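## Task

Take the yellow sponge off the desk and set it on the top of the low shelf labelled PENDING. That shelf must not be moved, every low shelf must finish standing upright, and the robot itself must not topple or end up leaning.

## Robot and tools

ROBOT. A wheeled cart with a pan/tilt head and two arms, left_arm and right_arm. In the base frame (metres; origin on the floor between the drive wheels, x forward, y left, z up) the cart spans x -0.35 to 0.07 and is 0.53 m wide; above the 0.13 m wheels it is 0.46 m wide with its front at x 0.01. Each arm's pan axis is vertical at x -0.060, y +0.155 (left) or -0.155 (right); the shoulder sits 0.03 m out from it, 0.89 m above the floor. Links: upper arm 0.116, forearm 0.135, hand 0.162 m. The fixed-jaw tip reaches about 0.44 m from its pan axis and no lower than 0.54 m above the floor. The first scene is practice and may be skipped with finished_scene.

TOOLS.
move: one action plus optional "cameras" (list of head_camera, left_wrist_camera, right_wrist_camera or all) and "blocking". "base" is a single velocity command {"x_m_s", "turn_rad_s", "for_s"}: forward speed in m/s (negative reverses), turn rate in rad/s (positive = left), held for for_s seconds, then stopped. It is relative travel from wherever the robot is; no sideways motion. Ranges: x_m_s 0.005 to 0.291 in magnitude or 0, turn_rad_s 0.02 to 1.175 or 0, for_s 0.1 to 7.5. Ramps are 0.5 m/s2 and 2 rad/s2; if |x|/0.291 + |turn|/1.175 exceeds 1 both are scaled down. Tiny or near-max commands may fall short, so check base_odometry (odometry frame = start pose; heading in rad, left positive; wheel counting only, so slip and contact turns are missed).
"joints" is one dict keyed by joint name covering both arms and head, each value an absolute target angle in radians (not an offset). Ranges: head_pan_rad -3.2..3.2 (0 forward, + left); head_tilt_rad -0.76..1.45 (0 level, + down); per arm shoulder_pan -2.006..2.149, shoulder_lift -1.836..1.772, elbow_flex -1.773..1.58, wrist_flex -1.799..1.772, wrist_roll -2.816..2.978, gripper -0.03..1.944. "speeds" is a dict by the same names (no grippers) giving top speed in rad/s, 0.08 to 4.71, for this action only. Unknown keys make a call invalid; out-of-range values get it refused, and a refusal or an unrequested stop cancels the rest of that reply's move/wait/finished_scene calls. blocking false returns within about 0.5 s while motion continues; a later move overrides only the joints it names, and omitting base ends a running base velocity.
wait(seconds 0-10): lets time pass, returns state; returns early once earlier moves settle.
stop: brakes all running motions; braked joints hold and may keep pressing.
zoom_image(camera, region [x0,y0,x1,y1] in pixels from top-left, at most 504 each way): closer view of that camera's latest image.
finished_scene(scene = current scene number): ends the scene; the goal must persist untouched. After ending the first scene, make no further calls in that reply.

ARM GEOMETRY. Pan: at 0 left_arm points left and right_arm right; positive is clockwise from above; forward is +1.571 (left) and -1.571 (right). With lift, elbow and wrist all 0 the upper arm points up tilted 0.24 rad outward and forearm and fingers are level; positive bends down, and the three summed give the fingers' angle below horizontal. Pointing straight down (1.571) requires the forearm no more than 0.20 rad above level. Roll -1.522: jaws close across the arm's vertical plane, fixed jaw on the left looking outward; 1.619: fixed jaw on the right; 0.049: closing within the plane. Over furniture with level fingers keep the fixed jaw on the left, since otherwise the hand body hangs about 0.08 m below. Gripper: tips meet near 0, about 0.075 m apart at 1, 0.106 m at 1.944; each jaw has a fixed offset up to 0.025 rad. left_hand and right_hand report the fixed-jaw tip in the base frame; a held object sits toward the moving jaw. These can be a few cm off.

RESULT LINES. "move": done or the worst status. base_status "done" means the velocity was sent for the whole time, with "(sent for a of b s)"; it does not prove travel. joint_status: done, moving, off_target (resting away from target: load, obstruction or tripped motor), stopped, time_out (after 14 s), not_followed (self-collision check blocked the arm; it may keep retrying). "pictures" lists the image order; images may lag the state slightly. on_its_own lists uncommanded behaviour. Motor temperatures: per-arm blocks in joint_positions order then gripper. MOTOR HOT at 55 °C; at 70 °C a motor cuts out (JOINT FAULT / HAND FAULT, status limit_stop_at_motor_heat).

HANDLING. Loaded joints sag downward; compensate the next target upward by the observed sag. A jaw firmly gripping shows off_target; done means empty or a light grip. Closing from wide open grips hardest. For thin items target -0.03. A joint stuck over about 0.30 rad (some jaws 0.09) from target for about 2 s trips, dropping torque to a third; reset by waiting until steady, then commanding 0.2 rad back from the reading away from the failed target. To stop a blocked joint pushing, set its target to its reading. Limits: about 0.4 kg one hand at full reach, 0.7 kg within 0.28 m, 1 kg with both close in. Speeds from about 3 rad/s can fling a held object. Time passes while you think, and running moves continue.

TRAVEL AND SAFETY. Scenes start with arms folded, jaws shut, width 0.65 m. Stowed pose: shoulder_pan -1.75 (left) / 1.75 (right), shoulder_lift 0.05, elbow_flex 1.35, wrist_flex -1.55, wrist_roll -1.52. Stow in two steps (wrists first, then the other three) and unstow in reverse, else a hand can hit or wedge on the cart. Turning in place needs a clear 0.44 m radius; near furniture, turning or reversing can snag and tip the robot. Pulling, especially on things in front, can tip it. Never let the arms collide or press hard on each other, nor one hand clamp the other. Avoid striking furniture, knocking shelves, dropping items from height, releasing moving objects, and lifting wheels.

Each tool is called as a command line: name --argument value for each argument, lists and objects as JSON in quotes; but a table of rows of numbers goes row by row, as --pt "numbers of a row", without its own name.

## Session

move --joints '{"head_pan_rad": 0, "head_tilt_rad": 0.12}' --cameras '["all"]'

move --joints '{"head_pan_rad": -0.85}' --cameras '["head_camera"]'

move --joints '{"head_pan_rad": -1.7}' --cameras '["head_camera"]'

move --joints '{"head_pan_rad": -2.55}' --cameras '["head_camera"]'

move --joints '{"head_pan_rad": 2.55}' --cameras '["head_camera"]'

move --joints '{"head_pan_rad": 1.7}' --cameras '["head_camera"]'

move --joints '{"head_pan_rad": 0.85}' --cameras '["head_camera"]'

Scene clock: 0.77 s.
Motor temperatures (°C): left_arm=[30 30 29 30 30 29] | right_arm=[29 27 26 27 29 27]
move: done
base_odometry: x=+0.000 y=+0.000 heading=+0.000
base_status: not commanded
joint_positions: head_pan_rad=+0.000 head_tilt_rad=+0.111 left_arm_shoulder_pan_rad=+0.002 left_arm_shoulder_lift_rad=-1.688 left_arm_elbow_flex_rad=+1.459 left_arm_wrist_flex_rad=+0.984 left_arm_wrist_roll_rad=-0.001 left_arm_gripper_rad=+0.000 right_arm_shoulder_pan_rad=+0.004 right_arm_shoulder_lift_rad=-1.732 right_arm_elbow_flex_rad=+1.485 right_arm_wrist_flex_rad=+1.015 right_arm_wrist_roll_rad=+0.000 right_arm_gripper_rad=+0.000
joint_status: all done
left_hand: x=-0.0597 y=+0.3120 z=+0.8286 quat_wxyz=(+0.397, -0.918, +0.023, +0.009) (m; base frame)
right_hand: x=-0.0607 y=-0.3093 z=+0.8243 quat_wxyz=(+0.009, +0.024, +0.920, -0.391) (m; base frame)
pictures: head_camera, left_wrist_camera, right_wrist_camera
Images, in order (width x height): head_camera 644x476, left_wrist_camera 644x476, right_wrist_camera 644x476.

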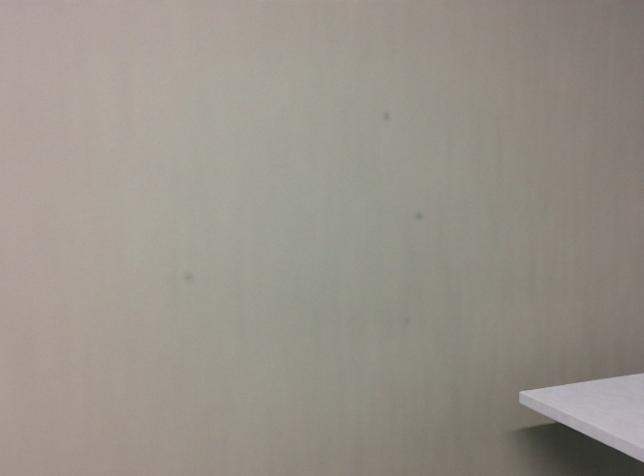

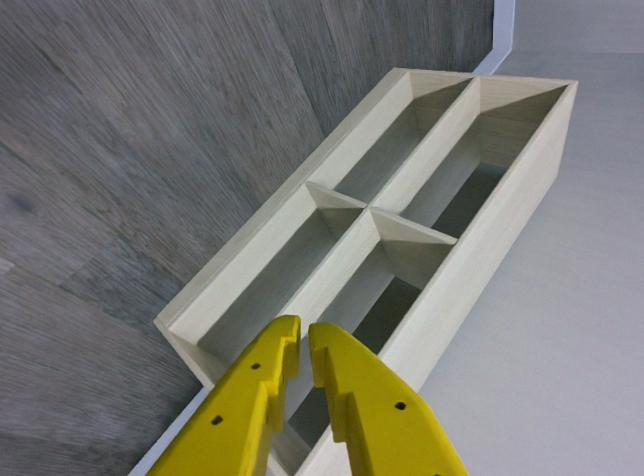

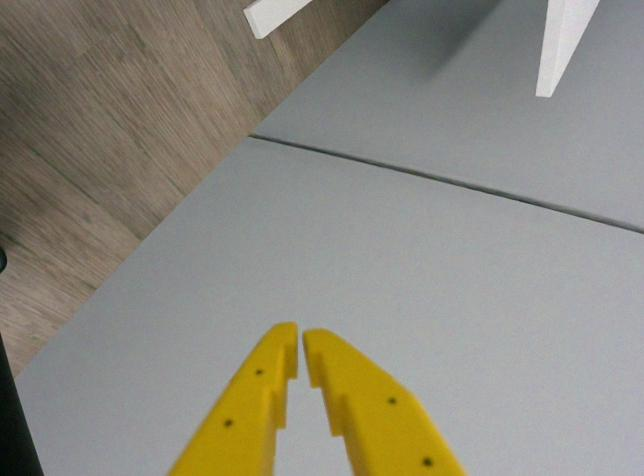

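Scene clock: 2.13 s.
move: done
base_odometry: x=+0.000 y=+0.000 heading=+0.000
base_status: not commanded
joint_positions: head_pan_rad=-0.841 head_tilt_rad=+0.111 left_arm_shoulder_pan_rad=+0.002 left_arm_shoulder_lift_rad=-1.688 left_arm_elbow_flex_rad=+1.459 left_arm_wrist_flex_rad=+0.984 left_arm_wrist_roll_rad=-0.001 left_arm_gripper_rad=+0.000 right_arm_shoulder_pan_rad=+0.004 right_arm_shoulder_lift_rad=-1.732 right_arm_elbow_flex_rad=+1.485 right_arm_wrist_flex_rad=+1.015 right_arm_wrist_roll_rad=+0.000 right_arm_gripper_rad=+0.000
joint_status: all done
left_hand: x=-0.0597 y=+0.3120 z=+0.8286 quat_wxyz=(+0.397, -0.918, +0.023, +0.009) (m; base frame)
right_hand: x=-0.0607 y=-0.3093 z=+0.8243 quat_wxyz=(+0.009, +0.024, +0.920, -0.391) (m; base frame)
pictures: head_camera
Images, in order (width x height): head_camera 644x476.

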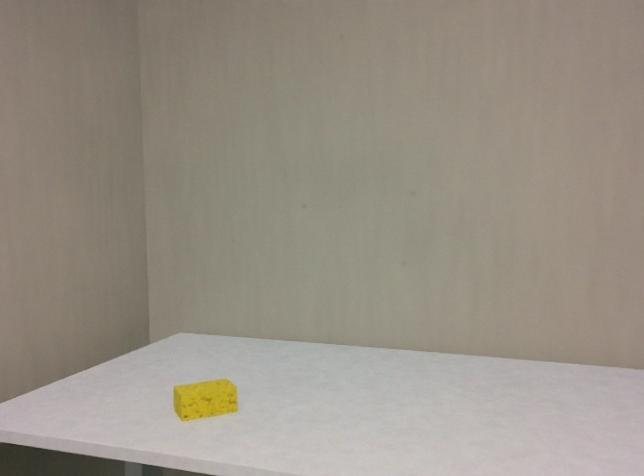

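Scene clock: 3.50 s.
move: done
base_odometry: x=+0.000 y=+0.000 heading=+0.000
base_status: not commanded
joint_positions: head_pan_rad=-1.690 head_tilt_rad=+0.111 left_arm_shoulder_pan_rad=+0.002 left_arm_shoulder_lift_rad=-1.688 left_arm_elbow_flex_rad=+1.459 left_arm_wrist_flex_rad=+0.984 left_arm_wrist_roll_rad=-0.001 left_arm_gripper_rad=+0.000 right_arm_shoulder_pan_rad=+0.004 right_arm_shoulder_lift_rad=-1.732 right_arm_elbow_flex_rad=+1.485 right_arm_wrist_flex_rad=+1.015 right_arm_wrist_roll_rad=+0.000 right_arm_gripper_rad=+0.000
joint_status: all done
left_hand: x=-0.0597 y=+0.3120 z=+0.8286 quat_wxyz=(+0.397, -0.918, +0.023, +0.009) (m; base frame)
right_hand: x=-0.0607 y=-0.3093 z=+0.8243 quat_wxyz=(+0.009, +0.024, +0.920, -0.391) (m; base frame)
pictures: head_camera
Images, in order (width x height): head_camera 644x476.

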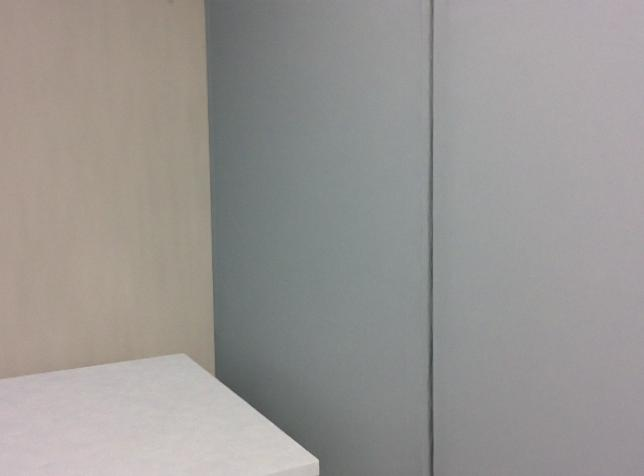

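Scene clock: 4.87 s.
move: done
base_odometry: x=+0.000 y=+0.000 heading=+0.000
base_status: not commanded
joint_positions: head_pan_rad=-2.540 head_tilt_rad=+0.111 left_arm_shoulder_pan_rad=+0.002 left_arm_shoulder_lift_rad=-1.688 left_arm_elbow_flex_rad=+1.459 left_arm_wrist_flex_rad=+0.984 left_arm_wrist_roll_rad=-0.001 left_arm_gripper_rad=+0.000 right_arm_shoulder_pan_rad=+0.004 right_arm_shoulder_lift_rad=-1.732 right_arm_elbow_flex_rad=+1.485 right_arm_wrist_flex_rad=+1.015 right_arm_wrist_roll_rad=+0.000 right_arm_gripper_rad=+0.000
joint_status: all done
left_hand: x=-0.0597 y=+0.3120 z=+0.8286 quat_wxyz=(+0.397, -0.918, +0.023, +0.009) (m; base frame)
right_hand: x=-0.0607 y=-0.3093 z=+0.8243 quat_wxyz=(+0.009, +0.024, +0.920, -0.391) (m; base frame)
pictures: head_camera
Images, in order (width x height): head_camera 644x476.

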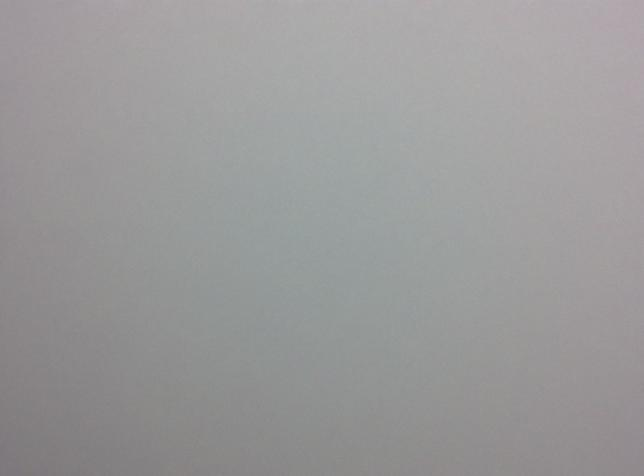

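Scene clock: 9.07 s.
move: done
base_odometry: x=+0.000 y=+0.000 heading=+0.000
base_status: not commanded
joint_positions: head_pan_rad=+2.539 head_tilt_rad=+0.111 left_arm_shoulder_pan_rad=+0.002 left_arm_shoulder_lift_rad=-1.688 left_arm_elbow_flex_rad=+1.459 left_arm_wrist_flex_rad=+0.984 left_arm_wrist_roll_rad=-0.001 left_arm_gripper_rad=+0.000 right_arm_shoulder_pan_rad=+0.004 right_arm_shoulder_lift_rad=-1.732 right_arm_elbow_flex_rad=+1.485 right_arm_wrist_flex_rad=+1.015 right_arm_wrist_roll_rad=+0.000 right_arm_gripper_rad=+0.000
joint_status: all done
left_hand: x=-0.0597 y=+0.3120 z=+0.8286 quat_wxyz=(+0.397, -0.918, +0.023, +0.009) (m; base frame)
right_hand: x=-0.0607 y=-0.3093 z=+0.8243 quat_wxyz=(+0.009, +0.024, +0.920, -0.391) (m; base frame)
pictures: head_camera
Images, in order (width x height): head_camera 644x476.

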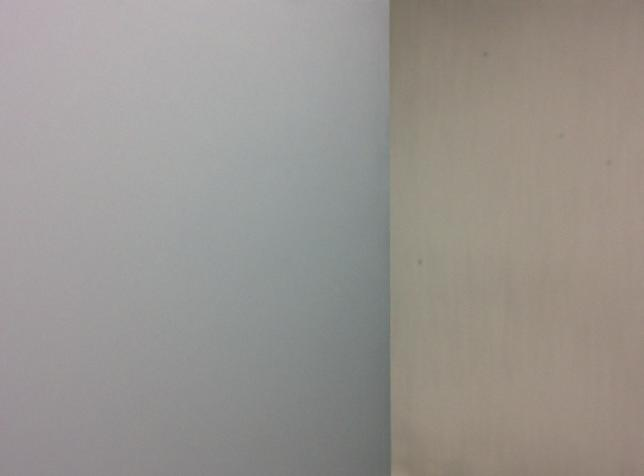

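Scene clock: 10.43 s.
move: done
base_odometry: x=+0.000 y=+0.000 heading=+0.000
base_status: not commanded
joint_positions: head_pan_rad=+1.709 head_tilt_rad=+0.111 left_arm_shoulder_pan_rad=+0.002 left_arm_shoulder_lift_rad=-1.688 left_arm_elbow_flex_rad=+1.459 left_arm_wrist_flex_rad=+0.984 left_arm_wrist_roll_rad=-0.001 left_arm_gripper_rad=+0.000 right_arm_shoulder_pan_rad=+0.004 right_arm_shoulder_lift_rad=-1.732 right_arm_elbow_flex_rad=+1.485 right_arm_wrist_flex_rad=+1.015 right_arm_wrist_roll_rad=+0.000 right_arm_gripper_rad=+0.000
joint_status: all done
left_hand: x=-0.0597 y=+0.3120 z=+0.8286 quat_wxyz=(+0.397, -0.918, +0.023, +0.009) (m; base frame)
right_hand: x=-0.0607 y=-0.3093 z=+0.8243 quat_wxyz=(+0.009, +0.024, +0.920, -0.391) (m; base frame)
pictures: head_camera
Images, in order (width x height): head_camera 644x476.

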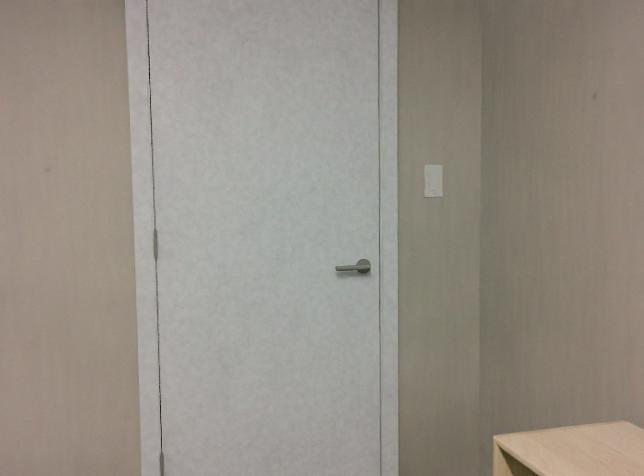

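Scene clock: 11.80 s.
move: done
base_odometry: x=+0.000 y=+0.000 heading=+0.000
base_status: not commanded
joint_positions: head_pan_rad=+0.859 head_tilt_rad=+0.111 left_arm_shoulder_pan_rad=+0.002 left_arm_shoulder_lift_rad=-1.688 left_arm_elbow_flex_rad=+1.459 left_arm_wrist_flex_rad=+0.984 left_arm_wrist_roll_rad=-0.001 left_arm_gripper_rad=+0.000 right_arm_shoulder_pan_rad=+0.004 right_arm_shoulder_lift_rad=-1.732 right_arm_elbow_flex_rad=+1.485 right_arm_wrist_flex_rad=+1.015 right_arm_wrist_roll_rad=+0.000 right_arm_gripper_rad=+0.000
joint_status: all done
left_hand: x=-0.0597 y=+0.3120 z=+0.8286 quat_wxyz=(+0.397, -0.918, +0.023, +0.009) (m; base frame)
right_hand: x=-0.0607 y=-0.3093 z=+0.8243 quat_wxyz=(+0.009, +0.024, +0.920, -0.391) (m; base frame)
pictures: head_camera
Images, in order (width x height): head_camera 644x476.

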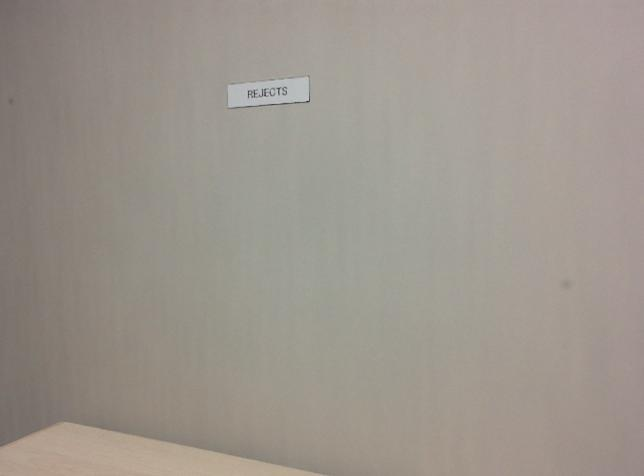

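move --base '{"turn_rad_s": -0.5, "for_s": 0.92}' --joints '{"head_pan_rad": -0.5, "head_tilt_rad": 0.65}'

move --base '{"x_m_s": 0.25, "for_s": 3.2}'

move --base '{"turn_rad_s": -0.5, "for_s": 1.44}' --joints '{"head_pan_rad": 0, "head_tilt_rad": 0.8}' --cameras '["head_camera"]'

Scene clock: 53.80 s.
move: done
base_odometry: x=+0.000 y=+0.000 heading=-0.467
base_status: done (sent for 0.93 of 0.93 s)
joint_positions: head_pan_rad=-0.491 head_tilt_rad=+0.644 left_arm_shoulder_pan_rad=+0.005 left_arm_shoulder_lift_rad=-1.688 left_arm_elbow_flex_rad=+1.459 left_arm_wrist_flex_rad=+0.984 left_arm_wrist_roll_rad=-0.001 left_arm_gripper_rad=+0.000 right_arm_shoulder_pan_rad=+0.001 right_arm_shoulder_lift_rad=-1.732 right_arm_elbow_flex_rad=+1.485 right_arm_wrist_flex_rad=+1.015 right_arm_wrist_roll_rad=+0.000 right_arm_gripper_rad=+0.000
joint_status: all done
left_hand: x=-0.0592 y=+0.3120 z=+0.8286 quat_wxyz=(+0.397, -0.918, +0.025, +0.009) (m; base frame)
right_hand: x=-0.0602 y=-0.3093 z=+0.8243 quat_wxyz=(+0.009, +0.023, +0.920, -0.391) (m; base frame)
pictures: none

Scene clock: 58.17 s.
move: done
base_odometry: x=+0.714 y=-0.361 heading=-0.467
base_status: done (sent for 3.2 of 3.2 s)
joint_positions: head_pan_rad=-0.491 head_tilt_rad=+0.644 left_arm_shoulder_pan_rad=-0.003 left_arm_shoulder_lift_rad=-1.688 left_arm_elbow_flex_rad=+1.459 left_arm_wrist_flex_rad=+0.984 left_arm_wrist_roll_rad=-0.001 left_arm_gripper_rad=+0.000 right_arm_shoulder_pan_rad=-0.002 right_arm_shoulder_lift_rad=-1.732 right_arm_elbow_flex_rad=+1.485 right_arm_wrist_flex_rad=+1.015 right_arm_wrist_roll_rad=+0.000 right_arm_gripper_rad=+0.000
joint_status: not commanded
left_hand: x=-0.0604 y=+0.3120 z=+0.8286 quat_wxyz=(+0.397, -0.918, +0.021, +0.010) (m; base frame)
right_hand: x=-0.0597 y=-0.3093 z=+0.8243 quat_wxyz=(+0.010, +0.021, +0.920, -0.390) (m; base frame)
pictures: none

Scene clock: 60.23 s.
move: done
base_odometry: x=+0.714 y=-0.361 heading=-1.183
base_status: done (sent for 1.43 of 1.43 s)
joint_positions: head_pan_rad=-0.011 head_tilt_rad=+0.794 left_arm_shoulder_pan_rad=+0.003 left_arm_shoulder_lift_rad=-1.688 left_arm_elbow_flex_rad=+1.459 left_arm_wrist_flex_rad=+0.984 left_arm_wrist_roll_rad=-0.001 left_arm_gripper_rad=+0.000 right_arm_shoulder_pan_rad=+0.003 right_arm_shoulder_lift_rad=-1.732 right_arm_elbow_flex_rad=+1.485 right_arm_wrist_flex_rad=+1.015 right_arm_wrist_roll_rad=+0.000 right_arm_gripper_rad=+0.000
joint_status: all done
left_hand: x=-0.0595 y=+0.3120 z=+0.8286 quat_wxyz=(+0.397, -0.918, +0.024, +0.009) (m; base frame)
right_hand: x=-0.0604 y=-0.3093 z=+0.8243 quat_wxyz=(+0.009, +0.024, +0.920, -0.391) (m; base frame)
pictures: head_camera
Images, in order (width x height): head_camera 644x476.

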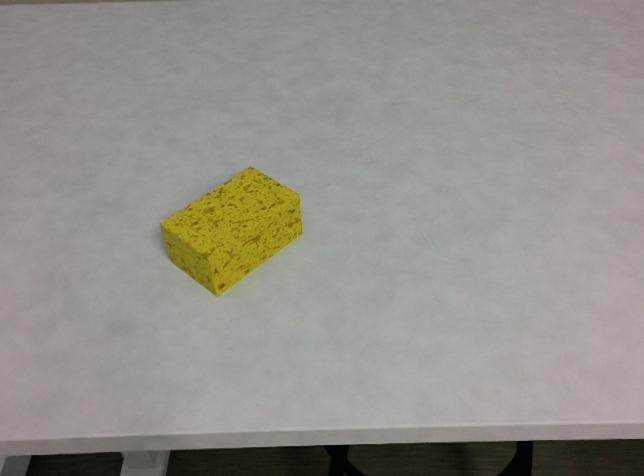

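move --base '{"x_m_s": 0.12, "for_s": 1.16}' --joints '{"left_arm_shoulder_lift_rad": -0.2, "left_arm_elbow_flex_rad": -0.3, "left_arm_wrist_flex_rad": 1.2}'

move --joints '{"left_arm_shoulder_pan_rad": 1.665, "left_arm_wrist_roll_rad": -2.12, "left_arm_gripper_rad": 1.7, "head_tilt_rad": 0.9}'

move --joints '{"left_arm_shoulder_lift_rad": 0.5, "left_arm_elbow_flex_rad": -0.68, "left_arm_wrist_flex_rad": 1.1}' --cameras '["head_camera","left_wrist_camera"]'

Scene clock: 78.43 s.
move: done
base_odometry: x=+0.767 y=-0.491 heading=-1.186
base_status: done (sent for 1.17 of 1.17 s)
joint_positions: head_pan_rad=-0.011 head_tilt_rad=+0.794 left_arm_shoulder_pan_rad=-0.001 left_arm_shoulder_lift_rad=-0.199 left_arm_elbow_flex_rad=-0.265 left_arm_wrist_flex_rad=+1.197 left_arm_wrist_roll_rad=-0.001 left_arm_gripper_rad=+0.000 right_arm_shoulder_pan_rad=+0.001 right_arm_shoulder_lift_rad=-1.732 right_arm_elbow_flex_rad=+1.485 right_arm_wrist_flex_rad=+1.015 right_arm_wrist_roll_rad=+0.000 right_arm_gripper_rad=+0.000
joint_status: all done
left_hand: x=-0.0604 y=+0.4229 z=+0.9616 quat_wxyz=(+0.407, -0.913, +0.022, +0.010) (m; base frame)
right_hand: x=-0.0602 y=-0.3093 z=+0.8243 quat_wxyz=(+0.009, +0.023, +0.920, -0.391) (m; base frame)
pictures: none

Scene clock: 80.87 s.
move: done
base_odometry: x=+0.767 y=-0.491 heading=-1.186
base_status: not commanded
joint_positions: head_pan_rad=-0.011 head_tilt_rad=+0.894 left_arm_shoulder_pan_rad=+1.657 left_arm_shoulder_lift_rad=-0.199 left_arm_elbow_flex_rad=-0.265 left_arm_wrist_flex_rad=+1.197 left_arm_wrist_roll_rad=-2.116 left_arm_gripper_rad=+1.692 right_arm_shoulder_pan_rad=+0.001 right_arm_shoulder_lift_rad=-1.732 right_arm_elbow_flex_rad=+1.485 right_arm_wrist_flex_rad=+1.015 right_arm_wrist_roll_rad=+0.000 right_arm_gripper_rad=+0.000
joint_status: all done
left_hand: x=+0.2156 y=+0.1378 z=+0.9706 quat_wxyz=(+0.394, +0.305, +0.861, +0.102) (m; base frame)
right_hand: x=-0.0602 y=-0.3093 z=+0.8243 quat_wxyz=(+0.009, +0.023, +0.920, -0.391) (m; base frame)
pictures: none

Scene clock: 82.13 s.
move: done
base_odometry: x=+0.767 y=-0.491 heading=-1.186
base_status: not commanded
joint_positions: head_pan_rad=-0.011 head_tilt_rad=+0.894 left_arm_shoulder_pan_rad=+1.657 left_arm_shoulder_lift_rad=+0.511 left_arm_elbow_flex_rad=-0.644 left_arm_wrist_flex_rad=+1.111 left_arm_wrist_roll_rad=-2.119 left_arm_gripper_rad=+1.692 right_arm_shoulder_pan_rad=+0.001 right_arm_shoulder_lift_rad=-1.732 right_arm_elbow_flex_rad=+1.485 right_arm_wrist_flex_rad=+1.015 right_arm_wrist_roll_rad=+0.000 right_arm_gripper_rad=+0.000
joint_status: all done
left_hand: x=+0.2754 y=+0.1326 z=+0.8706 quat_wxyz=(+0.282, +0.320, +0.901, +0.074) (m; base frame)
right_hand: x=-0.0602 y=-0.3093 z=+0.8243 quat_wxyz=(+0.009, +0.023, +0.920, -0.391) (m; base frame)
pictures: head_camera, left_wrist_camera
Images, in order (width x height): head_camera 644x476, left_wrist_camera 644x476.

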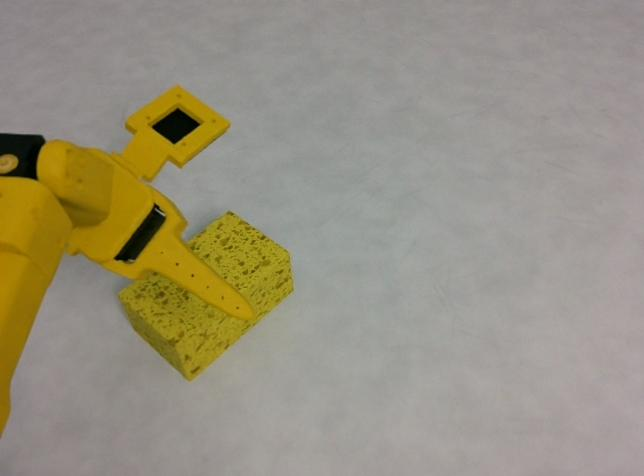

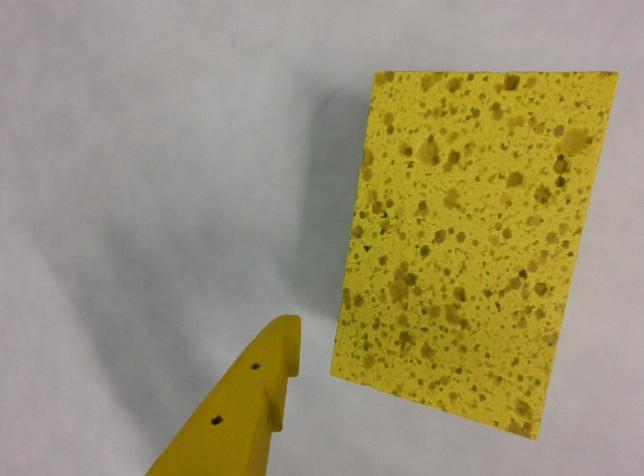

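move --joints '{"left_arm_shoulder_pan_rad": 1.64, "left_arm_shoulder_lift_rad": 0.7, "left_arm_elbow_flex_rad": -0.76, "left_arm_wrist_flex_rad": 0.96}'

move --joints '{"left_arm_shoulder_lift_rad": 0.81, "left_arm_elbow_flex_rad": -0.69, "left_arm_wrist_flex_rad": 0.83}' --speeds '{"left_arm_shoulder_lift_rad": 0.3, "left_arm_elbow_flex_rad": 0.3}' --cameras '["head_camera","left_wrist_camera"]'

Scene clock: 96.50 s.
move: done
base_odometry: x=+0.767 y=-0.491 heading=-1.186
base_status: not commanded
joint_positions: head_pan_rad=-0.011 head_tilt_rad=+0.894 left_arm_shoulder_pan_rad=+1.640 left_arm_shoulder_lift_rad=+0.715 left_arm_elbow_flex_rad=-0.724 left_arm_wrist_flex_rad=+0.971 left_arm_wrist_roll_rad=-2.119 left_arm_gripper_rad=+1.692 right_arm_shoulder_pan_rad=+0.001 right_arm_shoulder_lift_rad=-1.732 right_arm_elbow_flex_rad=+1.485 right_arm_wrist_flex_rad=+1.015 right_arm_wrist_roll_rad=+0.000 right_arm_gripper_rad=+0.000
joint_status: all done
left_hand: x=+0.2949 y=+0.1369 z=+0.8375 quat_wxyz=(+0.289, +0.312, +0.902, +0.078) (m; base frame)
right_hand: x=-0.0602 y=-0.3093 z=+0.8243 quat_wxyz=(+0.009, +0.023, +0.920, -0.391) (m; base frame)
pictures: none

Scene clock: 97.33 s.
move: done
base_odometry: x=+0.767 y=-0.491 heading=-1.186
base_status: not commanded
joint_positions: head_pan_rad=-0.011 head_tilt_rad=+0.894 left_arm_shoulder_pan_rad=+1.640 left_arm_shoulder_lift_rad=+0.824 left_arm_elbow_flex_rad=-0.688 left_arm_wrist_flex_rad=+0.841 left_arm_wrist_roll_rad=-2.119 left_arm_gripper_rad=+1.692 right_arm_shoulder_pan_rad=+0.001 right_arm_shoulder_lift_rad=-1.732 right_arm_elbow_flex_rad=+1.485 right_arm_wrist_flex_rad=+1.015 right_arm_wrist_roll_rad=+0.000 right_arm_gripper_rad=+0.000
joint_status: all done
left_hand: x=+0.2993 y=+0.1366 z=+0.8061 quat_wxyz=(+0.282, +0.313, +0.904, +0.076) (m; base frame)
right_hand: x=-0.0602 y=-0.3093 z=+0.8243 quat_wxyz=(+0.009, +0.023, +0.920, -0.391) (m; base frame)
pictures: head_camera, left_wrist_camera
Images, in order (width x height): head_camera 644x476, left_wrist_camera 644x476.

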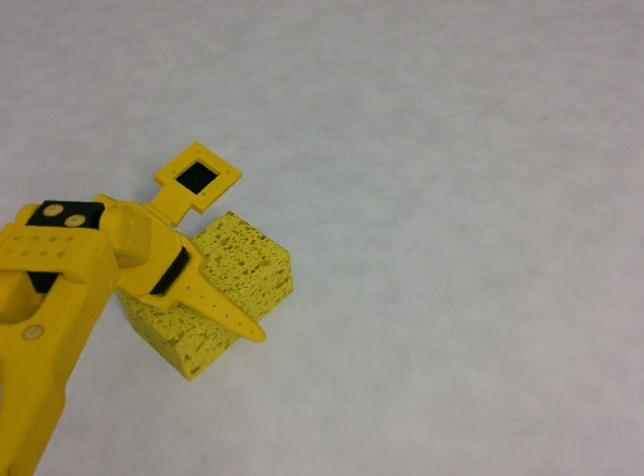

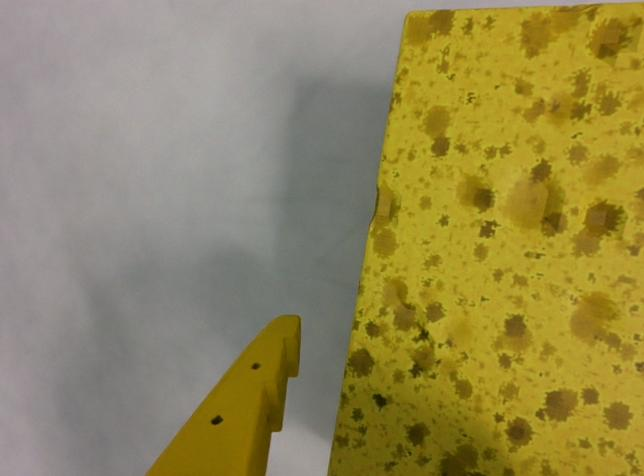

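move --joints '{"left_arm_elbow_flex_rad": -0.62}' --speeds '{"left_arm_elbow_flex_rad": 0.3}'

move --joints '{"left_arm_gripper_rad": 0.55}'

move --joints '{"left_arm_gripper_rad": 0.82, "left_arm_shoulder_lift_rad": 0.2}' --speeds '{"left_arm_shoulder_lift_rad": 0.8}' --cameras '["head_camera","left_wrist_camera"]'

Scene clock: 103.63 s.
move: done
base_odometry: x=+0.767 y=-0.491 heading=-1.186
base_status: not commanded
joint_positions: head_pan_rad=-0.011 head_tilt_rad=+0.894 left_arm_shoulder_pan_rad=+1.640 left_arm_shoulder_lift_rad=+0.824 left_arm_elbow_flex_rad=-0.618 left_arm_wrist_flex_rad=+0.840 left_arm_wrist_roll_rad=-2.119 left_arm_gripper_rad=+1.692 right_arm_shoulder_pan_rad=+0.001 right_arm_shoulder_lift_rad=-1.732 right_arm_elbow_flex_rad=+1.485 right_arm_wrist_flex_rad=+1.015 right_arm_wrist_roll_rad=+0.000 right_arm_gripper_rad=+0.000
joint_status: all done
left_hand: x=+0.2888 y=+0.1373 z=+0.7905 quat_wxyz=(+0.250, +0.316, +0.913, +0.068) (m; base frame)
right_hand: x=-0.0602 y=-0.3093 z=+0.8243 quat_wxyz=(+0.009, +0.023, +0.920, -0.391) (m; base frame)
pictures: none

Scene clock: 104.80 s.
move: off_target
base_odometry: x=+0.767 y=-0.491 heading=-1.186
base_status: not commanded
joint_positions: head_pan_rad=-0.011 head_tilt_rad=+0.894 left_arm_shoulder_pan_rad=+1.648 left_arm_shoulder_lift_rad=+0.814 left_arm_elbow_flex_rad=-0.618 left_arm_wrist_flex_rad=+0.840 left_arm_wrist_roll_rad=-2.116 left_arm_gripper_rad=+0.917 right_arm_shoulder_pan_rad=+0.003 right_arm_shoulder_lift_rad=-1.732 right_arm_elbow_flex_rad=+1.485 right_arm_wrist_flex_rad=+1.015 right_arm_wrist_roll_rad=+0.000 right_arm_gripper_rad=+0.000
joint_status: left_arm_gripper_rad off_target (ended at +0.917, target +0.550)
left_hand: x=+0.2898 y=+0.1346 z=+0.7939 quat_wxyz=(+0.256, +0.317, +0.911, +0.068) (m; base frame)
right_hand: x=-0.0604 y=-0.3093 z=+0.8243 quat_wxyz=(+0.009, +0.024, +0.920, -0.391) (m; base frame)
pictures: none

Scene clock: 106.17 s.
move: off_target
base_odometry: x=+0.767 y=-0.491 heading=-1.186
base_status: not commanded
joint_positions: head_pan_rad=-0.011 head_tilt_rad=+0.894 left_arm_shoulder_pan_rad=+1.638 left_arm_shoulder_lift_rad=+0.260 left_arm_elbow_flex_rad=-0.615 left_arm_wrist_flex_rad=+0.840 left_arm_wrist_roll_rad=-2.125 left_arm_gripper_rad=+0.923 right_arm_shoulder_pan_rad=+0.001 right_arm_shoulder_lift_rad=-1.732 right_arm_elbow_flex_rad=+1.485 right_arm_wrist_flex_rad=+1.015 right_arm_wrist_roll_rad=+0.000 right_arm_gripper_rad=+0.000
joint_status: left_arm_gripper_rad off_target (ended at +0.923, target +0.820); the others done
left_hand: x=+0.2947 y=+0.1374 z=+0.9763 quat_wxyz=(+0.498, +0.282, +0.808, +0.137) (m; base frame)
right_hand: x=-0.0602 y=-0.3093 z=+0.8243 quat_wxyz=(+0.009, +0.023, +0.920, -0.391) (m; base frame)
pictures: head_camera, left_wrist_camera
Images, in order (width x height): head_camera 644x476, left_wrist_camera 644x476.

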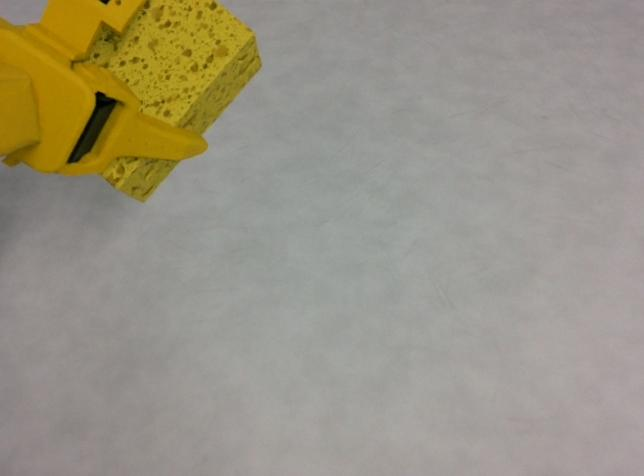

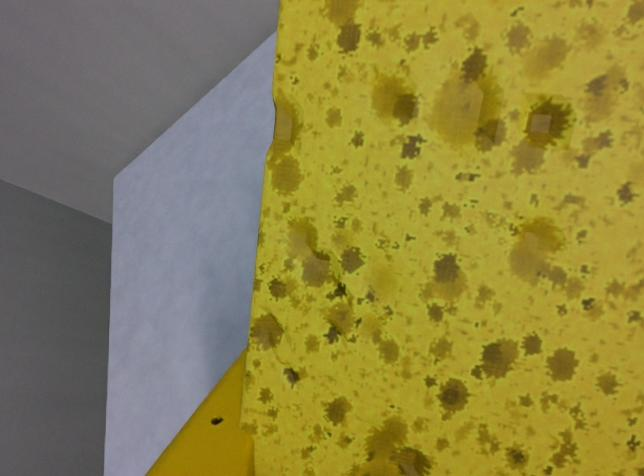

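move --base '{"x_m_s": -0.25, "for_s": 1.45}'

move --base '{"turn_rad_s": -0.8, "for_s": 3.57}' --joints '{"head_pan_rad": 0.5, "head_tilt_rad": 0.45}' --cameras '["head_camera"]'

move --base '{"x_m_s": 0.28, "for_s": 4.6}' --joints '{"head_pan_rad": 0, "head_tilt_rad": 0.5}' --cameras '["head_camera"]'

move --joints '{"head_pan_rad": 0.9, "head_tilt_rad": 0.5}' --cameras '["head_camera"]'

Scene clock: 123.60 s.
move: done
base_odometry: x=+0.627 y=-0.151 heading=-1.180
base_status: done (sent for 1.47 of 1.47 s)
joint_positions: head_pan_rad=-0.011 head_tilt_rad=+0.894 left_arm_shoulder_pan_rad=+1.638 left_arm_shoulder_lift_rad=+0.258 left_arm_elbow_flex_rad=-0.615 left_arm_wrist_flex_rad=+0.840 left_arm_wrist_roll_rad=-2.125 left_arm_gripper_rad=+0.923 right_arm_shoulder_pan_rad=+0.001 right_arm_shoulder_lift_rad=-1.732 right_arm_elbow_flex_rad=+1.485 right_arm_wrist_flex_rad=+1.015 right_arm_wrist_roll_rad=+0.000 right_arm_gripper_rad=+0.000
joint_status: not commanded
left_hand: x=+0.2946 y=+0.1375 z=+0.9768 quat_wxyz=(+0.499, +0.282, +0.808, +0.137) (m; base frame)
right_hand: x=-0.0602 y=-0.3093 z=+0.8243 quat_wxyz=(+0.009, +0.023, +0.920, -0.391) (m; base frame)
pictures: none

Scene clock: 127.97 s.
move: done
base_odometry: x=+0.627 y=-0.151 heading=+2.247
base_status: done (sent for 3.57 of 3.57 s)
joint_positions: head_pan_rad=+0.489 head_tilt_rad=+0.462 left_arm_shoulder_pan_rad=+1.645 left_arm_shoulder_lift_rad=+0.258 left_arm_elbow_flex_rad=-0.615 left_arm_wrist_flex_rad=+0.840 left_arm_wrist_roll_rad=-2.125 left_arm_gripper_rad=+0.923 right_arm_shoulder_pan_rad=+0.003 right_arm_shoulder_lift_rad=-1.732 right_arm_elbow_flex_rad=+1.485 right_arm_wrist_flex_rad=+1.015 right_arm_wrist_roll_rad=+0.000 right_arm_gripper_rad=+0.000
joint_status: all done
left_hand: x=+0.2945 y=+0.1353 z=+0.9768 quat_wxyz=(+0.499, +0.284, +0.807, +0.135) (m; base frame)
right_hand: x=-0.0604 y=-0.3093 z=+0.8243 quat_wxyz=(+0.009, +0.024, +0.920, -0.391) (m; base frame)
pictures: head_camera
Images, in order (width x height): head_camera 644x476.

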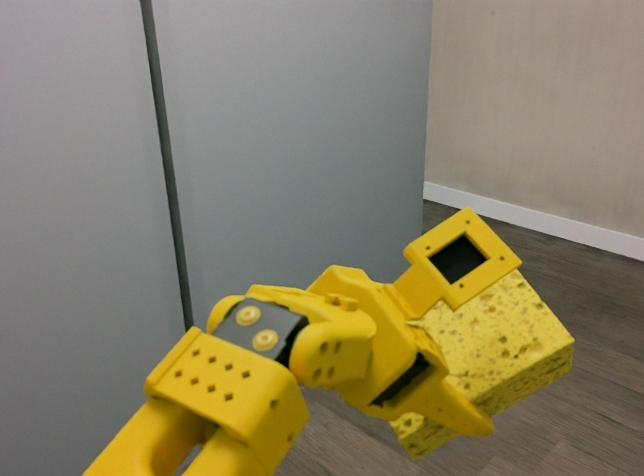

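Scene clock: 133.80 s.
move: done
base_odometry: x=-0.178 y=+0.854 heading=+2.245
base_status: done (sent for 4.6 of 4.6 s)
joint_positions: head_pan_rad=+0.009 head_tilt_rad=+0.493 left_arm_shoulder_pan_rad=+1.645 left_arm_shoulder_lift_rad=+0.258 left_arm_elbow_flex_rad=-0.615 left_arm_wrist_flex_rad=+0.840 left_arm_wrist_roll_rad=-2.125 left_arm_gripper_rad=+0.923 right_arm_shoulder_pan_rad=+0.004 right_arm_shoulder_lift_rad=-1.732 right_arm_elbow_flex_rad=+1.485 right_arm_wrist_flex_rad=+1.015 right_arm_wrist_roll_rad=+0.000 right_arm_gripper_rad=+0.000
joint_status: all done
left_hand: x=+0.2945 y=+0.1353 z=+0.9768 quat_wxyz=(+0.499, +0.284, +0.807, +0.135) (m; base frame)
right_hand: x=-0.0607 y=-0.3093 z=+0.8243 quat_wxyz=(+0.009, +0.024, +0.920, -0.391) (m; base frame)
pictures: head_camera
Images, in order (width x height): head_camera 644x476.

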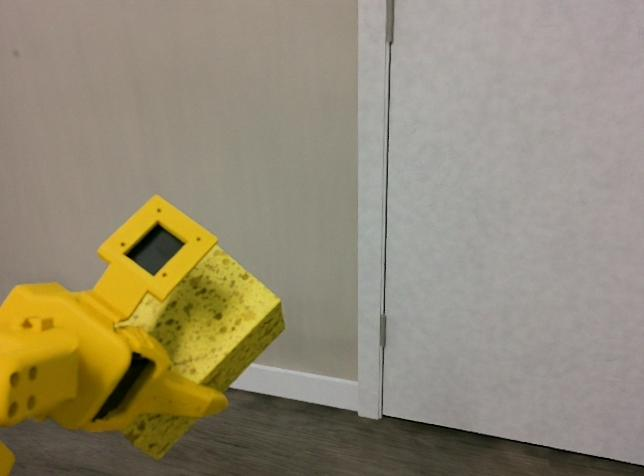

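Scene clock: 135.20 s.
move: done
base_odometry: x=-0.178 y=+0.854 heading=+2.245
base_status: not commanded
joint_positions: head_pan_rad=+0.890 head_tilt_rad=+0.493 left_arm_shoulder_pan_rad=+1.645 left_arm_shoulder_lift_rad=+0.258 left_arm_elbow_flex_rad=-0.615 left_arm_wrist_flex_rad=+0.840 left_arm_wrist_roll_rad=-2.125 left_arm_gripper_rad=+0.923 right_arm_shoulder_pan_rad=+0.004 right_arm_shoulder_lift_rad=-1.732 right_arm_elbow_flex_rad=+1.485 right_arm_wrist_flex_rad=+1.015 right_arm_wrist_roll_rad=+0.000 right_arm_gripper_rad=+0.000
joint_status: all done
left_hand: x=+0.2945 y=+0.1353 z=+0.9768 quat_wxyz=(+0.499, +0.284, +0.807, +0.135) (m; base frame)
right_hand: x=-0.0607 y=-0.3093 z=+0.8243 quat_wxyz=(+0.009, +0.024, +0.920, -0.391) (m; base frame)
pictures: head_camera
Images, in order (width x height): head_camera 644x476.

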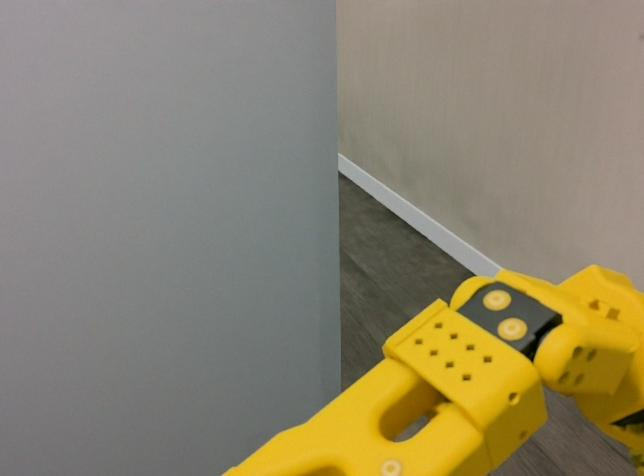

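move --base '{"x_m_s": 0.27, "for_s": 3.04}'

move --base '{"turn_rad_s": 0.7, "for_s": 1.84}' --joints '{"head_pan_rad": 0.0, "head_tilt_rad": 0.3}' --cameras '["head_camera"]'

move --joints '{"head_pan_rad": 0.6, "head_tilt_rad": 0.2}' --cameras '["head_camera"]'

Scene clock: 156.67 s.
move: done
base_odometry: x=-0.689 y=+1.494 heading=+2.245
base_status: done (sent for 3.03 of 3.03 s)
joint_positions: head_pan_rad=+0.890 head_tilt_rad=+0.493 left_arm_shoulder_pan_rad=+1.645 left_arm_shoulder_lift_rad=+0.257 left_arm_elbow_flex_rad=-0.615 left_arm_wrist_flex_rad=+0.840 left_arm_wrist_roll_rad=-2.125 left_arm_gripper_rad=+0.923 right_arm_shoulder_pan_rad=+0.003 right_arm_shoulder_lift_rad=-1.732 right_arm_elbow_flex_rad=+1.485 right_arm_wrist_flex_rad=+1.015 right_arm_wrist_roll_rad=+0.000 right_arm_gripper_rad=+0.000
joint_status: not commanded
left_hand: x=+0.2944 y=+0.1353 z=+0.9773 quat_wxyz=(+0.500, +0.284, +0.807, +0.136) (m; base frame)
right_hand: x=-0.0604 y=-0.3093 z=+0.8243 quat_wxyz=(+0.009, +0.024, +0.920, -0.391) (m; base frame)
pictures: none

Scene clock: 159.27 s.
move: done
base_odometry: x=-0.688 y=+1.493 heading=-2.754
base_status: done (sent for 1.83 of 1.83 s)
joint_positions: head_pan_rad=+0.009 head_tilt_rad=+0.312 left_arm_shoulder_pan_rad=+1.637 left_arm_shoulder_lift_rad=+0.257 left_arm_elbow_flex_rad=-0.615 left_arm_wrist_flex_rad=+0.840 left_arm_wrist_roll_rad=-2.125 left_arm_gripper_rad=+0.923 right_arm_shoulder_pan_rad=-0.004 right_arm_shoulder_lift_rad=-1.732 right_arm_elbow_flex_rad=+1.485 right_arm_wrist_flex_rad=+1.015 right_arm_wrist_roll_rad=+0.000 right_arm_gripper_rad=+0.000
joint_status: all done
left_hand: x=+0.2945 y=+0.1380 z=+0.9773 quat_wxyz=(+0.499, +0.281, +0.808, +0.137) (m; base frame)
right_hand: x=-0.0595 y=-0.3093 z=+0.8243 quat_wxyz=(+0.010, +0.021, +0.920, -0.390) (m; base frame)
pictures: head_camera
Images, in order (width x height): head_camera 644x476.

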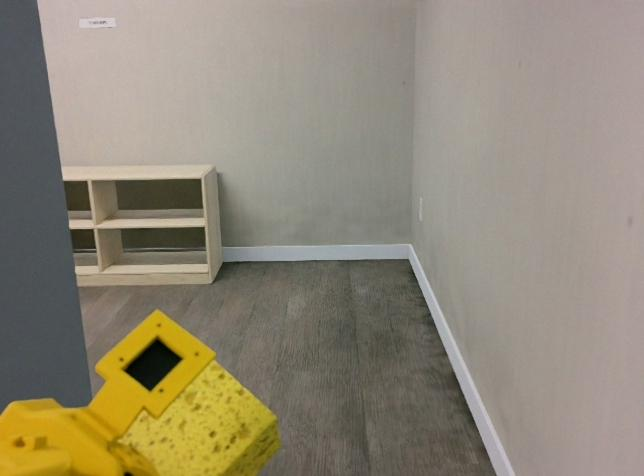

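Scene clock: 160.47 s.
move: done
base_odometry: x=-0.688 y=+1.493 heading=-2.754
base_status: not commanded
joint_positions: head_pan_rad=+0.589 head_tilt_rad=+0.212 left_arm_shoulder_pan_rad=+1.637 left_arm_shoulder_lift_rad=+0.257 left_arm_elbow_flex_rad=-0.615 left_arm_wrist_flex_rad=+0.840 left_arm_wrist_roll_rad=-2.125 left_arm_gripper_rad=+0.923 right_arm_shoulder_pan_rad=-0.004 right_arm_shoulder_lift_rad=-1.732 right_arm_elbow_flex_rad=+1.485 right_arm_wrist_flex_rad=+1.015 right_arm_wrist_roll_rad=+0.000 right_arm_gripper_rad=+0.000
joint_status: all done
left_hand: x=+0.2945 y=+0.1380 z=+0.9773 quat_wxyz=(+0.499, +0.281, +0.808, +0.137) (m; base frame)
right_hand: x=-0.0595 y=-0.3093 z=+0.8243 quat_wxyz=(+0.010, +0.021, +0.920, -0.390) (m; base frame)
pictures: head_camera
Images, in order (width x height): head_camera 644x476.

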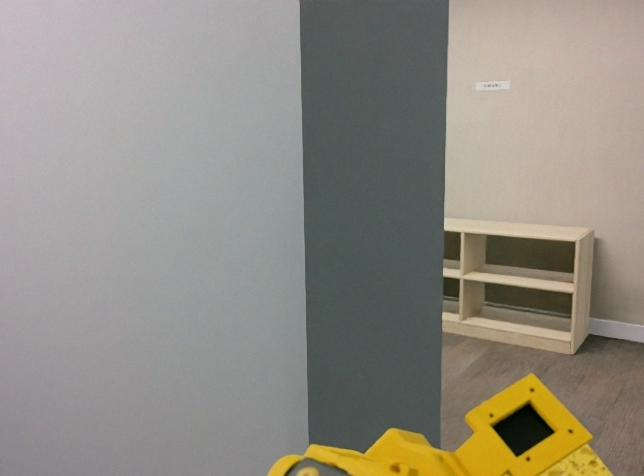

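zoom_image --camera "head_camera" --region '[460, 65, 530, 105]'

Scaled by 7.200.

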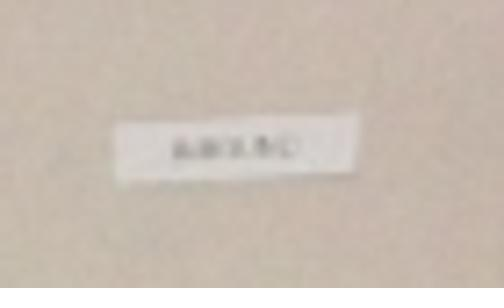

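move --base '{"x_m_s": 0.27, "for_s": 4.3}' --joints '{"head_pan_rad": 0.4, "head_tilt_rad": 0.2}' --cameras '["head_camera"]'

move --base '{"turn_rad_s": 0.6, "for_s": 0.9}' --joints '{"head_pan_rad": 0.3, "head_tilt_rad": 0.2}' --cameras '["head_camera"]'

zoom_image --camera "head_camera" --region '[0, 0, 400, 300]'

Scene clock: 186.30 s.
move: done
base_odometry: x=-1.763 y=+1.054 heading=-2.751
base_status: done (sent for 4.3 of 4.3 s)
joint_positions: head_pan_rad=+0.409 head_tilt_rad=+0.212 left_arm_shoulder_pan_rad=+1.637 left_arm_shoulder_lift_rad=+0.257 left_arm_elbow_flex_rad=-0.615 left_arm_wrist_flex_rad=+0.840 left_arm_wrist_roll_rad=-2.125 left_arm_gripper_rad=+0.923 right_arm_shoulder_pan_rad=+0.001 right_arm_shoulder_lift_rad=-1.732 right_arm_elbow_flex_rad=+1.485 right_arm_wrist_flex_rad=+1.015 right_arm_wrist_roll_rad=+0.000 right_arm_gripper_rad=+0.000
joint_status: all done
left_hand: x=+0.2945 y=+0.1380 z=+0.9773 quat_wxyz=(+0.499, +0.281, +0.808, +0.137) (m; base frame)
right_hand: x=-0.0602 y=-0.3093 z=+0.8243 quat_wxyz=(+0.009, +0.023, +0.920, -0.391) (m; base frame)
pictures: head_camera
Images, in order (width x height): head_camera 644x476.

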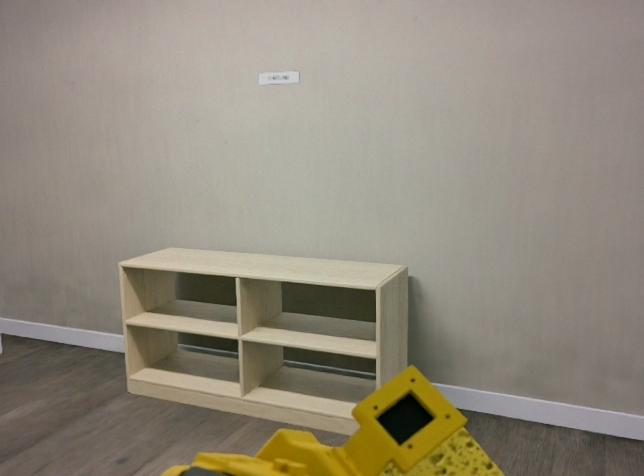

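Scene clock: 187.90 s.
move: done
base_odometry: x=-1.763 y=+1.054 heading=-2.214
base_status: done (sent for 0.9 of 0.9 s)
joint_positions: head_pan_rad=+0.310 head_tilt_rad=+0.212 left_arm_shoulder_pan_rad=+1.635 left_arm_shoulder_lift_rad=+0.257 left_arm_elbow_flex_rad=-0.615 left_arm_wrist_flex_rad=+0.840 left_arm_wrist_roll_rad=-2.125 left_arm_gripper_rad=+0.923 right_arm_shoulder_pan_rad=-0.002 right_arm_shoulder_lift_rad=-1.732 right_arm_elbow_flex_rad=+1.485 right_arm_wrist_flex_rad=+1.015 right_arm_wrist_roll_rad=+0.000 right_arm_gripper_rad=+0.000
joint_status: all done
left_hand: x=+0.2945 y=+0.1386 z=+0.9773 quat_wxyz=(+0.499, +0.280, +0.808, +0.138) (m; base frame)
right_hand: x=-0.0597 y=-0.3093 z=+0.8243 quat_wxyz=(+0.010, +0.021, +0.920, -0.390) (m; base frame)
pictures: head_camera
Images, in order (width x height): head_camera 644x476.

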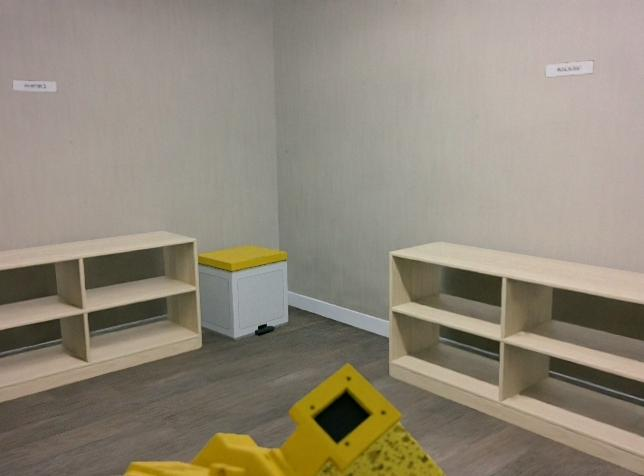

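Scaled by 1.260.

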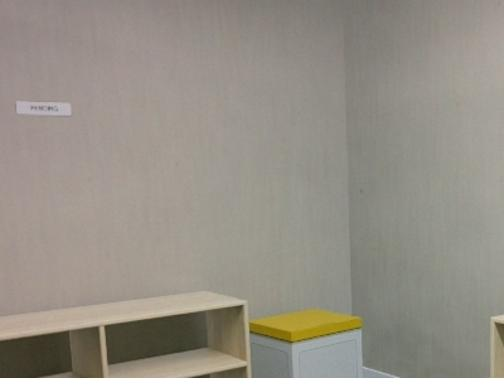

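move --base '{"turn_rad_s": 0.5, "for_s": 1.18}' --joints '{"head_pan_rad": 0.2, "head_tilt_rad": 0.25}' --cameras '["head_camera"]'

Scene clock: 228.07 s.
move: done
base_odometry: x=-1.763 y=+1.054 heading=-1.630
base_status: done (sent for 1.17 of 1.17 s)
joint_positions: head_pan_rad=+0.209 head_tilt_rad=+0.242 left_arm_shoulder_pan_rad=+1.634 left_arm_shoulder_lift_rad=+0.257 left_arm_elbow_flex_rad=-0.615 left_arm_wrist_flex_rad=+0.840 left_arm_wrist_roll_rad=-2.125 left_arm_gripper_rad=+0.923 right_arm_shoulder_pan_rad=-0.004 right_arm_shoulder_lift_rad=-1.732 right_arm_elbow_flex_rad=+1.485 right_arm_wrist_flex_rad=+1.015 right_arm_wrist_roll_rad=+0.000 right_arm_gripper_rad=+0.000
joint_status: all done
left_hand: x=+0.2946 y=+0.1391 z=+0.9773 quat_wxyz=(+0.499, +0.280, +0.808, +0.138) (m; base frame)
right_hand: x=-0.0595 y=-0.3093 z=+0.8243 quat_wxyz=(+0.010, +0.021, +0.920, -0.390) (m; base frame)
pictures: head_camera
Images, in order (width x height): head_camera 644x476.

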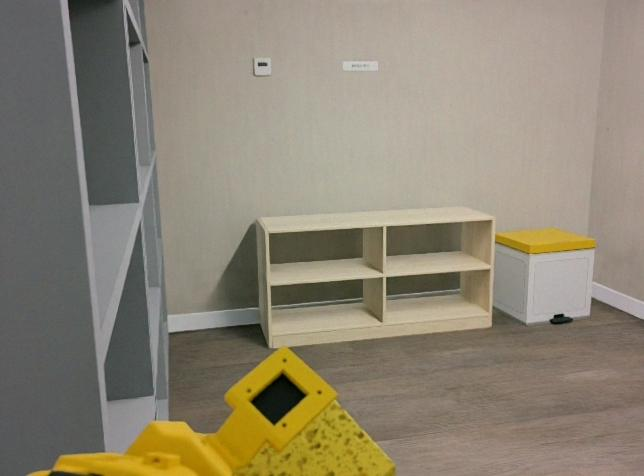

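zoom_image --camera "head_camera" --region '[320, 45, 400, 85]'

Scaled by 6.300.

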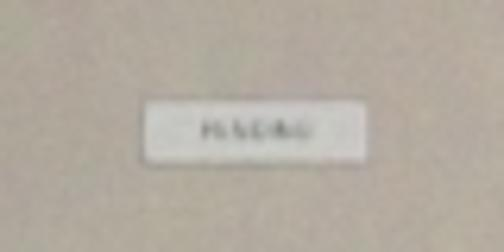

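move --base '{"turn_rad_s": -0.15, "for_s": 0.45}'

move --base '{"x_m_s": 0.27, "for_s": 7.5}'

move --base '{"x_m_s": 0.27, "for_s": 1.4}' --joints '{"head_pan_rad": 0.0, "head_tilt_rad": 0.7}'

move --base '{"turn_rad_s": 0.5, "for_s": 1.0}' --cameras '["head_camera"]'

Scene clock: 251.80 s.
move: done
base_odometry: x=-1.763 y=+1.053 heading=-1.699
base_status: done (sent for 0.47 of 0.47 s)
joint_positions: head_pan_rad=+0.209 head_tilt_rad=+0.242 left_arm_shoulder_pan_rad=+1.638 left_arm_shoulder_lift_rad=+0.257 left_arm_elbow_flex_rad=-0.615 left_arm_wrist_flex_rad=+0.840 left_arm_wrist_roll_rad=-2.125 left_arm_gripper_rad=+0.923 right_arm_shoulder_pan_rad=+0.000 right_arm_shoulder_lift_rad=-1.732 right_arm_elbow_flex_rad=+1.485 right_arm_wrist_flex_rad=+1.015 right_arm_wrist_roll_rad=+0.000 right_arm_gripper_rad=+0.000
joint_status: not commanded
left_hand: x=+0.2945 y=+0.1375 z=+0.9773 quat_wxyz=(+0.500, +0.282, +0.808, +0.137) (m; base frame)
right_hand: x=-0.0599 y=-0.3093 z=+0.8243 quat_wxyz=(+0.010, +0.022, +0.920, -0.391) (m; base frame)
pictures: none

Scene clock: 260.50 s.
move: done
base_odometry: x=-2.021 y=-0.955 heading=-1.698
base_status: done (sent for 7.5 of 7.5 s)
joint_positions: head_pan_rad=+0.209 head_tilt_rad=+0.242 left_arm_shoulder_pan_rad=+1.638 left_arm_shoulder_lift_rad=+0.257 left_arm_elbow_flex_rad=-0.615 left_arm_wrist_flex_rad=+0.840 left_arm_wrist_roll_rad=-2.125 left_arm_gripper_rad=+0.923 right_arm_shoulder_pan_rad=+0.001 right_arm_shoulder_lift_rad=-1.732 right_arm_elbow_flex_rad=+1.485 right_arm_wrist_flex_rad=+1.015 right_arm_wrist_roll_rad=+0.000 right_arm_gripper_rad=+0.000
joint_status: not commanded
left_hand: x=+0.2945 y=+0.1375 z=+0.9773 quat_wxyz=(+0.500, +0.282, +0.808, +0.137) (m; base frame)
right_hand: x=-0.0602 y=-0.3093 z=+0.8243 quat_wxyz=(+0.009, +0.023, +0.920, -0.391) (m; base frame)
pictures: none

Scene clock: 263.10 s.
move: done
base_odometry: x=-2.069 y=-1.330 heading=-1.698
base_status: done (sent for 1.4 of 1.4 s)
joint_positions: head_pan_rad=+0.009 head_tilt_rad=+0.693 left_arm_shoulder_pan_rad=+1.638 left_arm_shoulder_lift_rad=+0.257 left_arm_elbow_flex_rad=-0.615 left_arm_wrist_flex_rad=+0.840 left_arm_wrist_roll_rad=-2.125 left_arm_gripper_rad=+0.923 right_arm_shoulder_pan_rad=+0.003 right_arm_shoulder_lift_rad=-1.732 right_arm_elbow_flex_rad=+1.485 right_arm_wrist_flex_rad=+1.015 right_arm_wrist_roll_rad=+0.000 right_arm_gripper_rad=+0.000
joint_status: all done
left_hand: x=+0.2945 y=+0.1375 z=+0.9773 quat_wxyz=(+0.500, +0.282, +0.808, +0.137) (m; base frame)
right_hand: x=-0.0604 y=-0.3093 z=+0.8243 quat_wxyz=(+0.009, +0.024, +0.920, -0.391) (m; base frame)
pictures: none

Scene clock: 264.73 s.
move: done
base_odometry: x=-2.069 y=-1.329 heading=-1.200
base_status: done (sent for 1 of 1 s)
joint_positions: head_pan_rad=+0.009 head_tilt_rad=+0.693 left_arm_shoulder_pan_rad=+1.635 left_arm_shoulder_lift_rad=+0.257 left_arm_elbow_flex_rad=-0.615 left_arm_wrist_flex_rad=+0.840 left_arm_wrist_roll_rad=-2.125 left_arm_gripper_rad=+0.923 right_arm_shoulder_pan_rad=-0.002 right_arm_shoulder_lift_rad=-1.732 right_arm_elbow_flex_rad=+1.485 right_arm_wrist_flex_rad=+1.015 right_arm_wrist_roll_rad=+0.000 right_arm_gripper_rad=+0.000
joint_status: not commanded
left_hand: x=+0.2945 y=+0.1386 z=+0.9773 quat_wxyz=(+0.499, +0.280, +0.808, +0.138) (m; base frame)
right_hand: x=-0.0597 y=-0.3093 z=+0.8243 quat_wxyz=(+0.010, +0.021, +0.920, -0.390) (m; base frame)
pictures: head_camera
Images, in order (width x height): head_camera 644x476.

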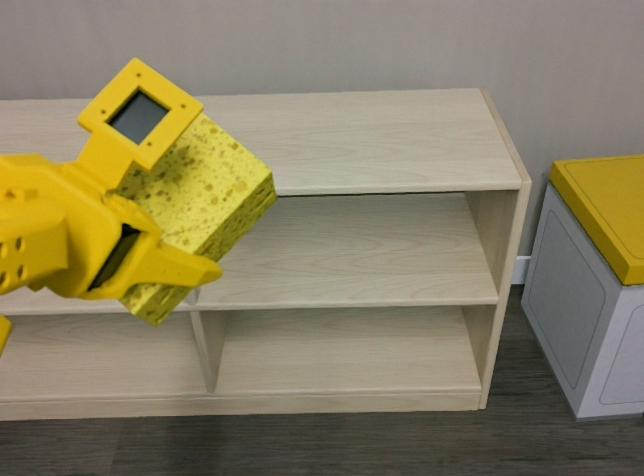

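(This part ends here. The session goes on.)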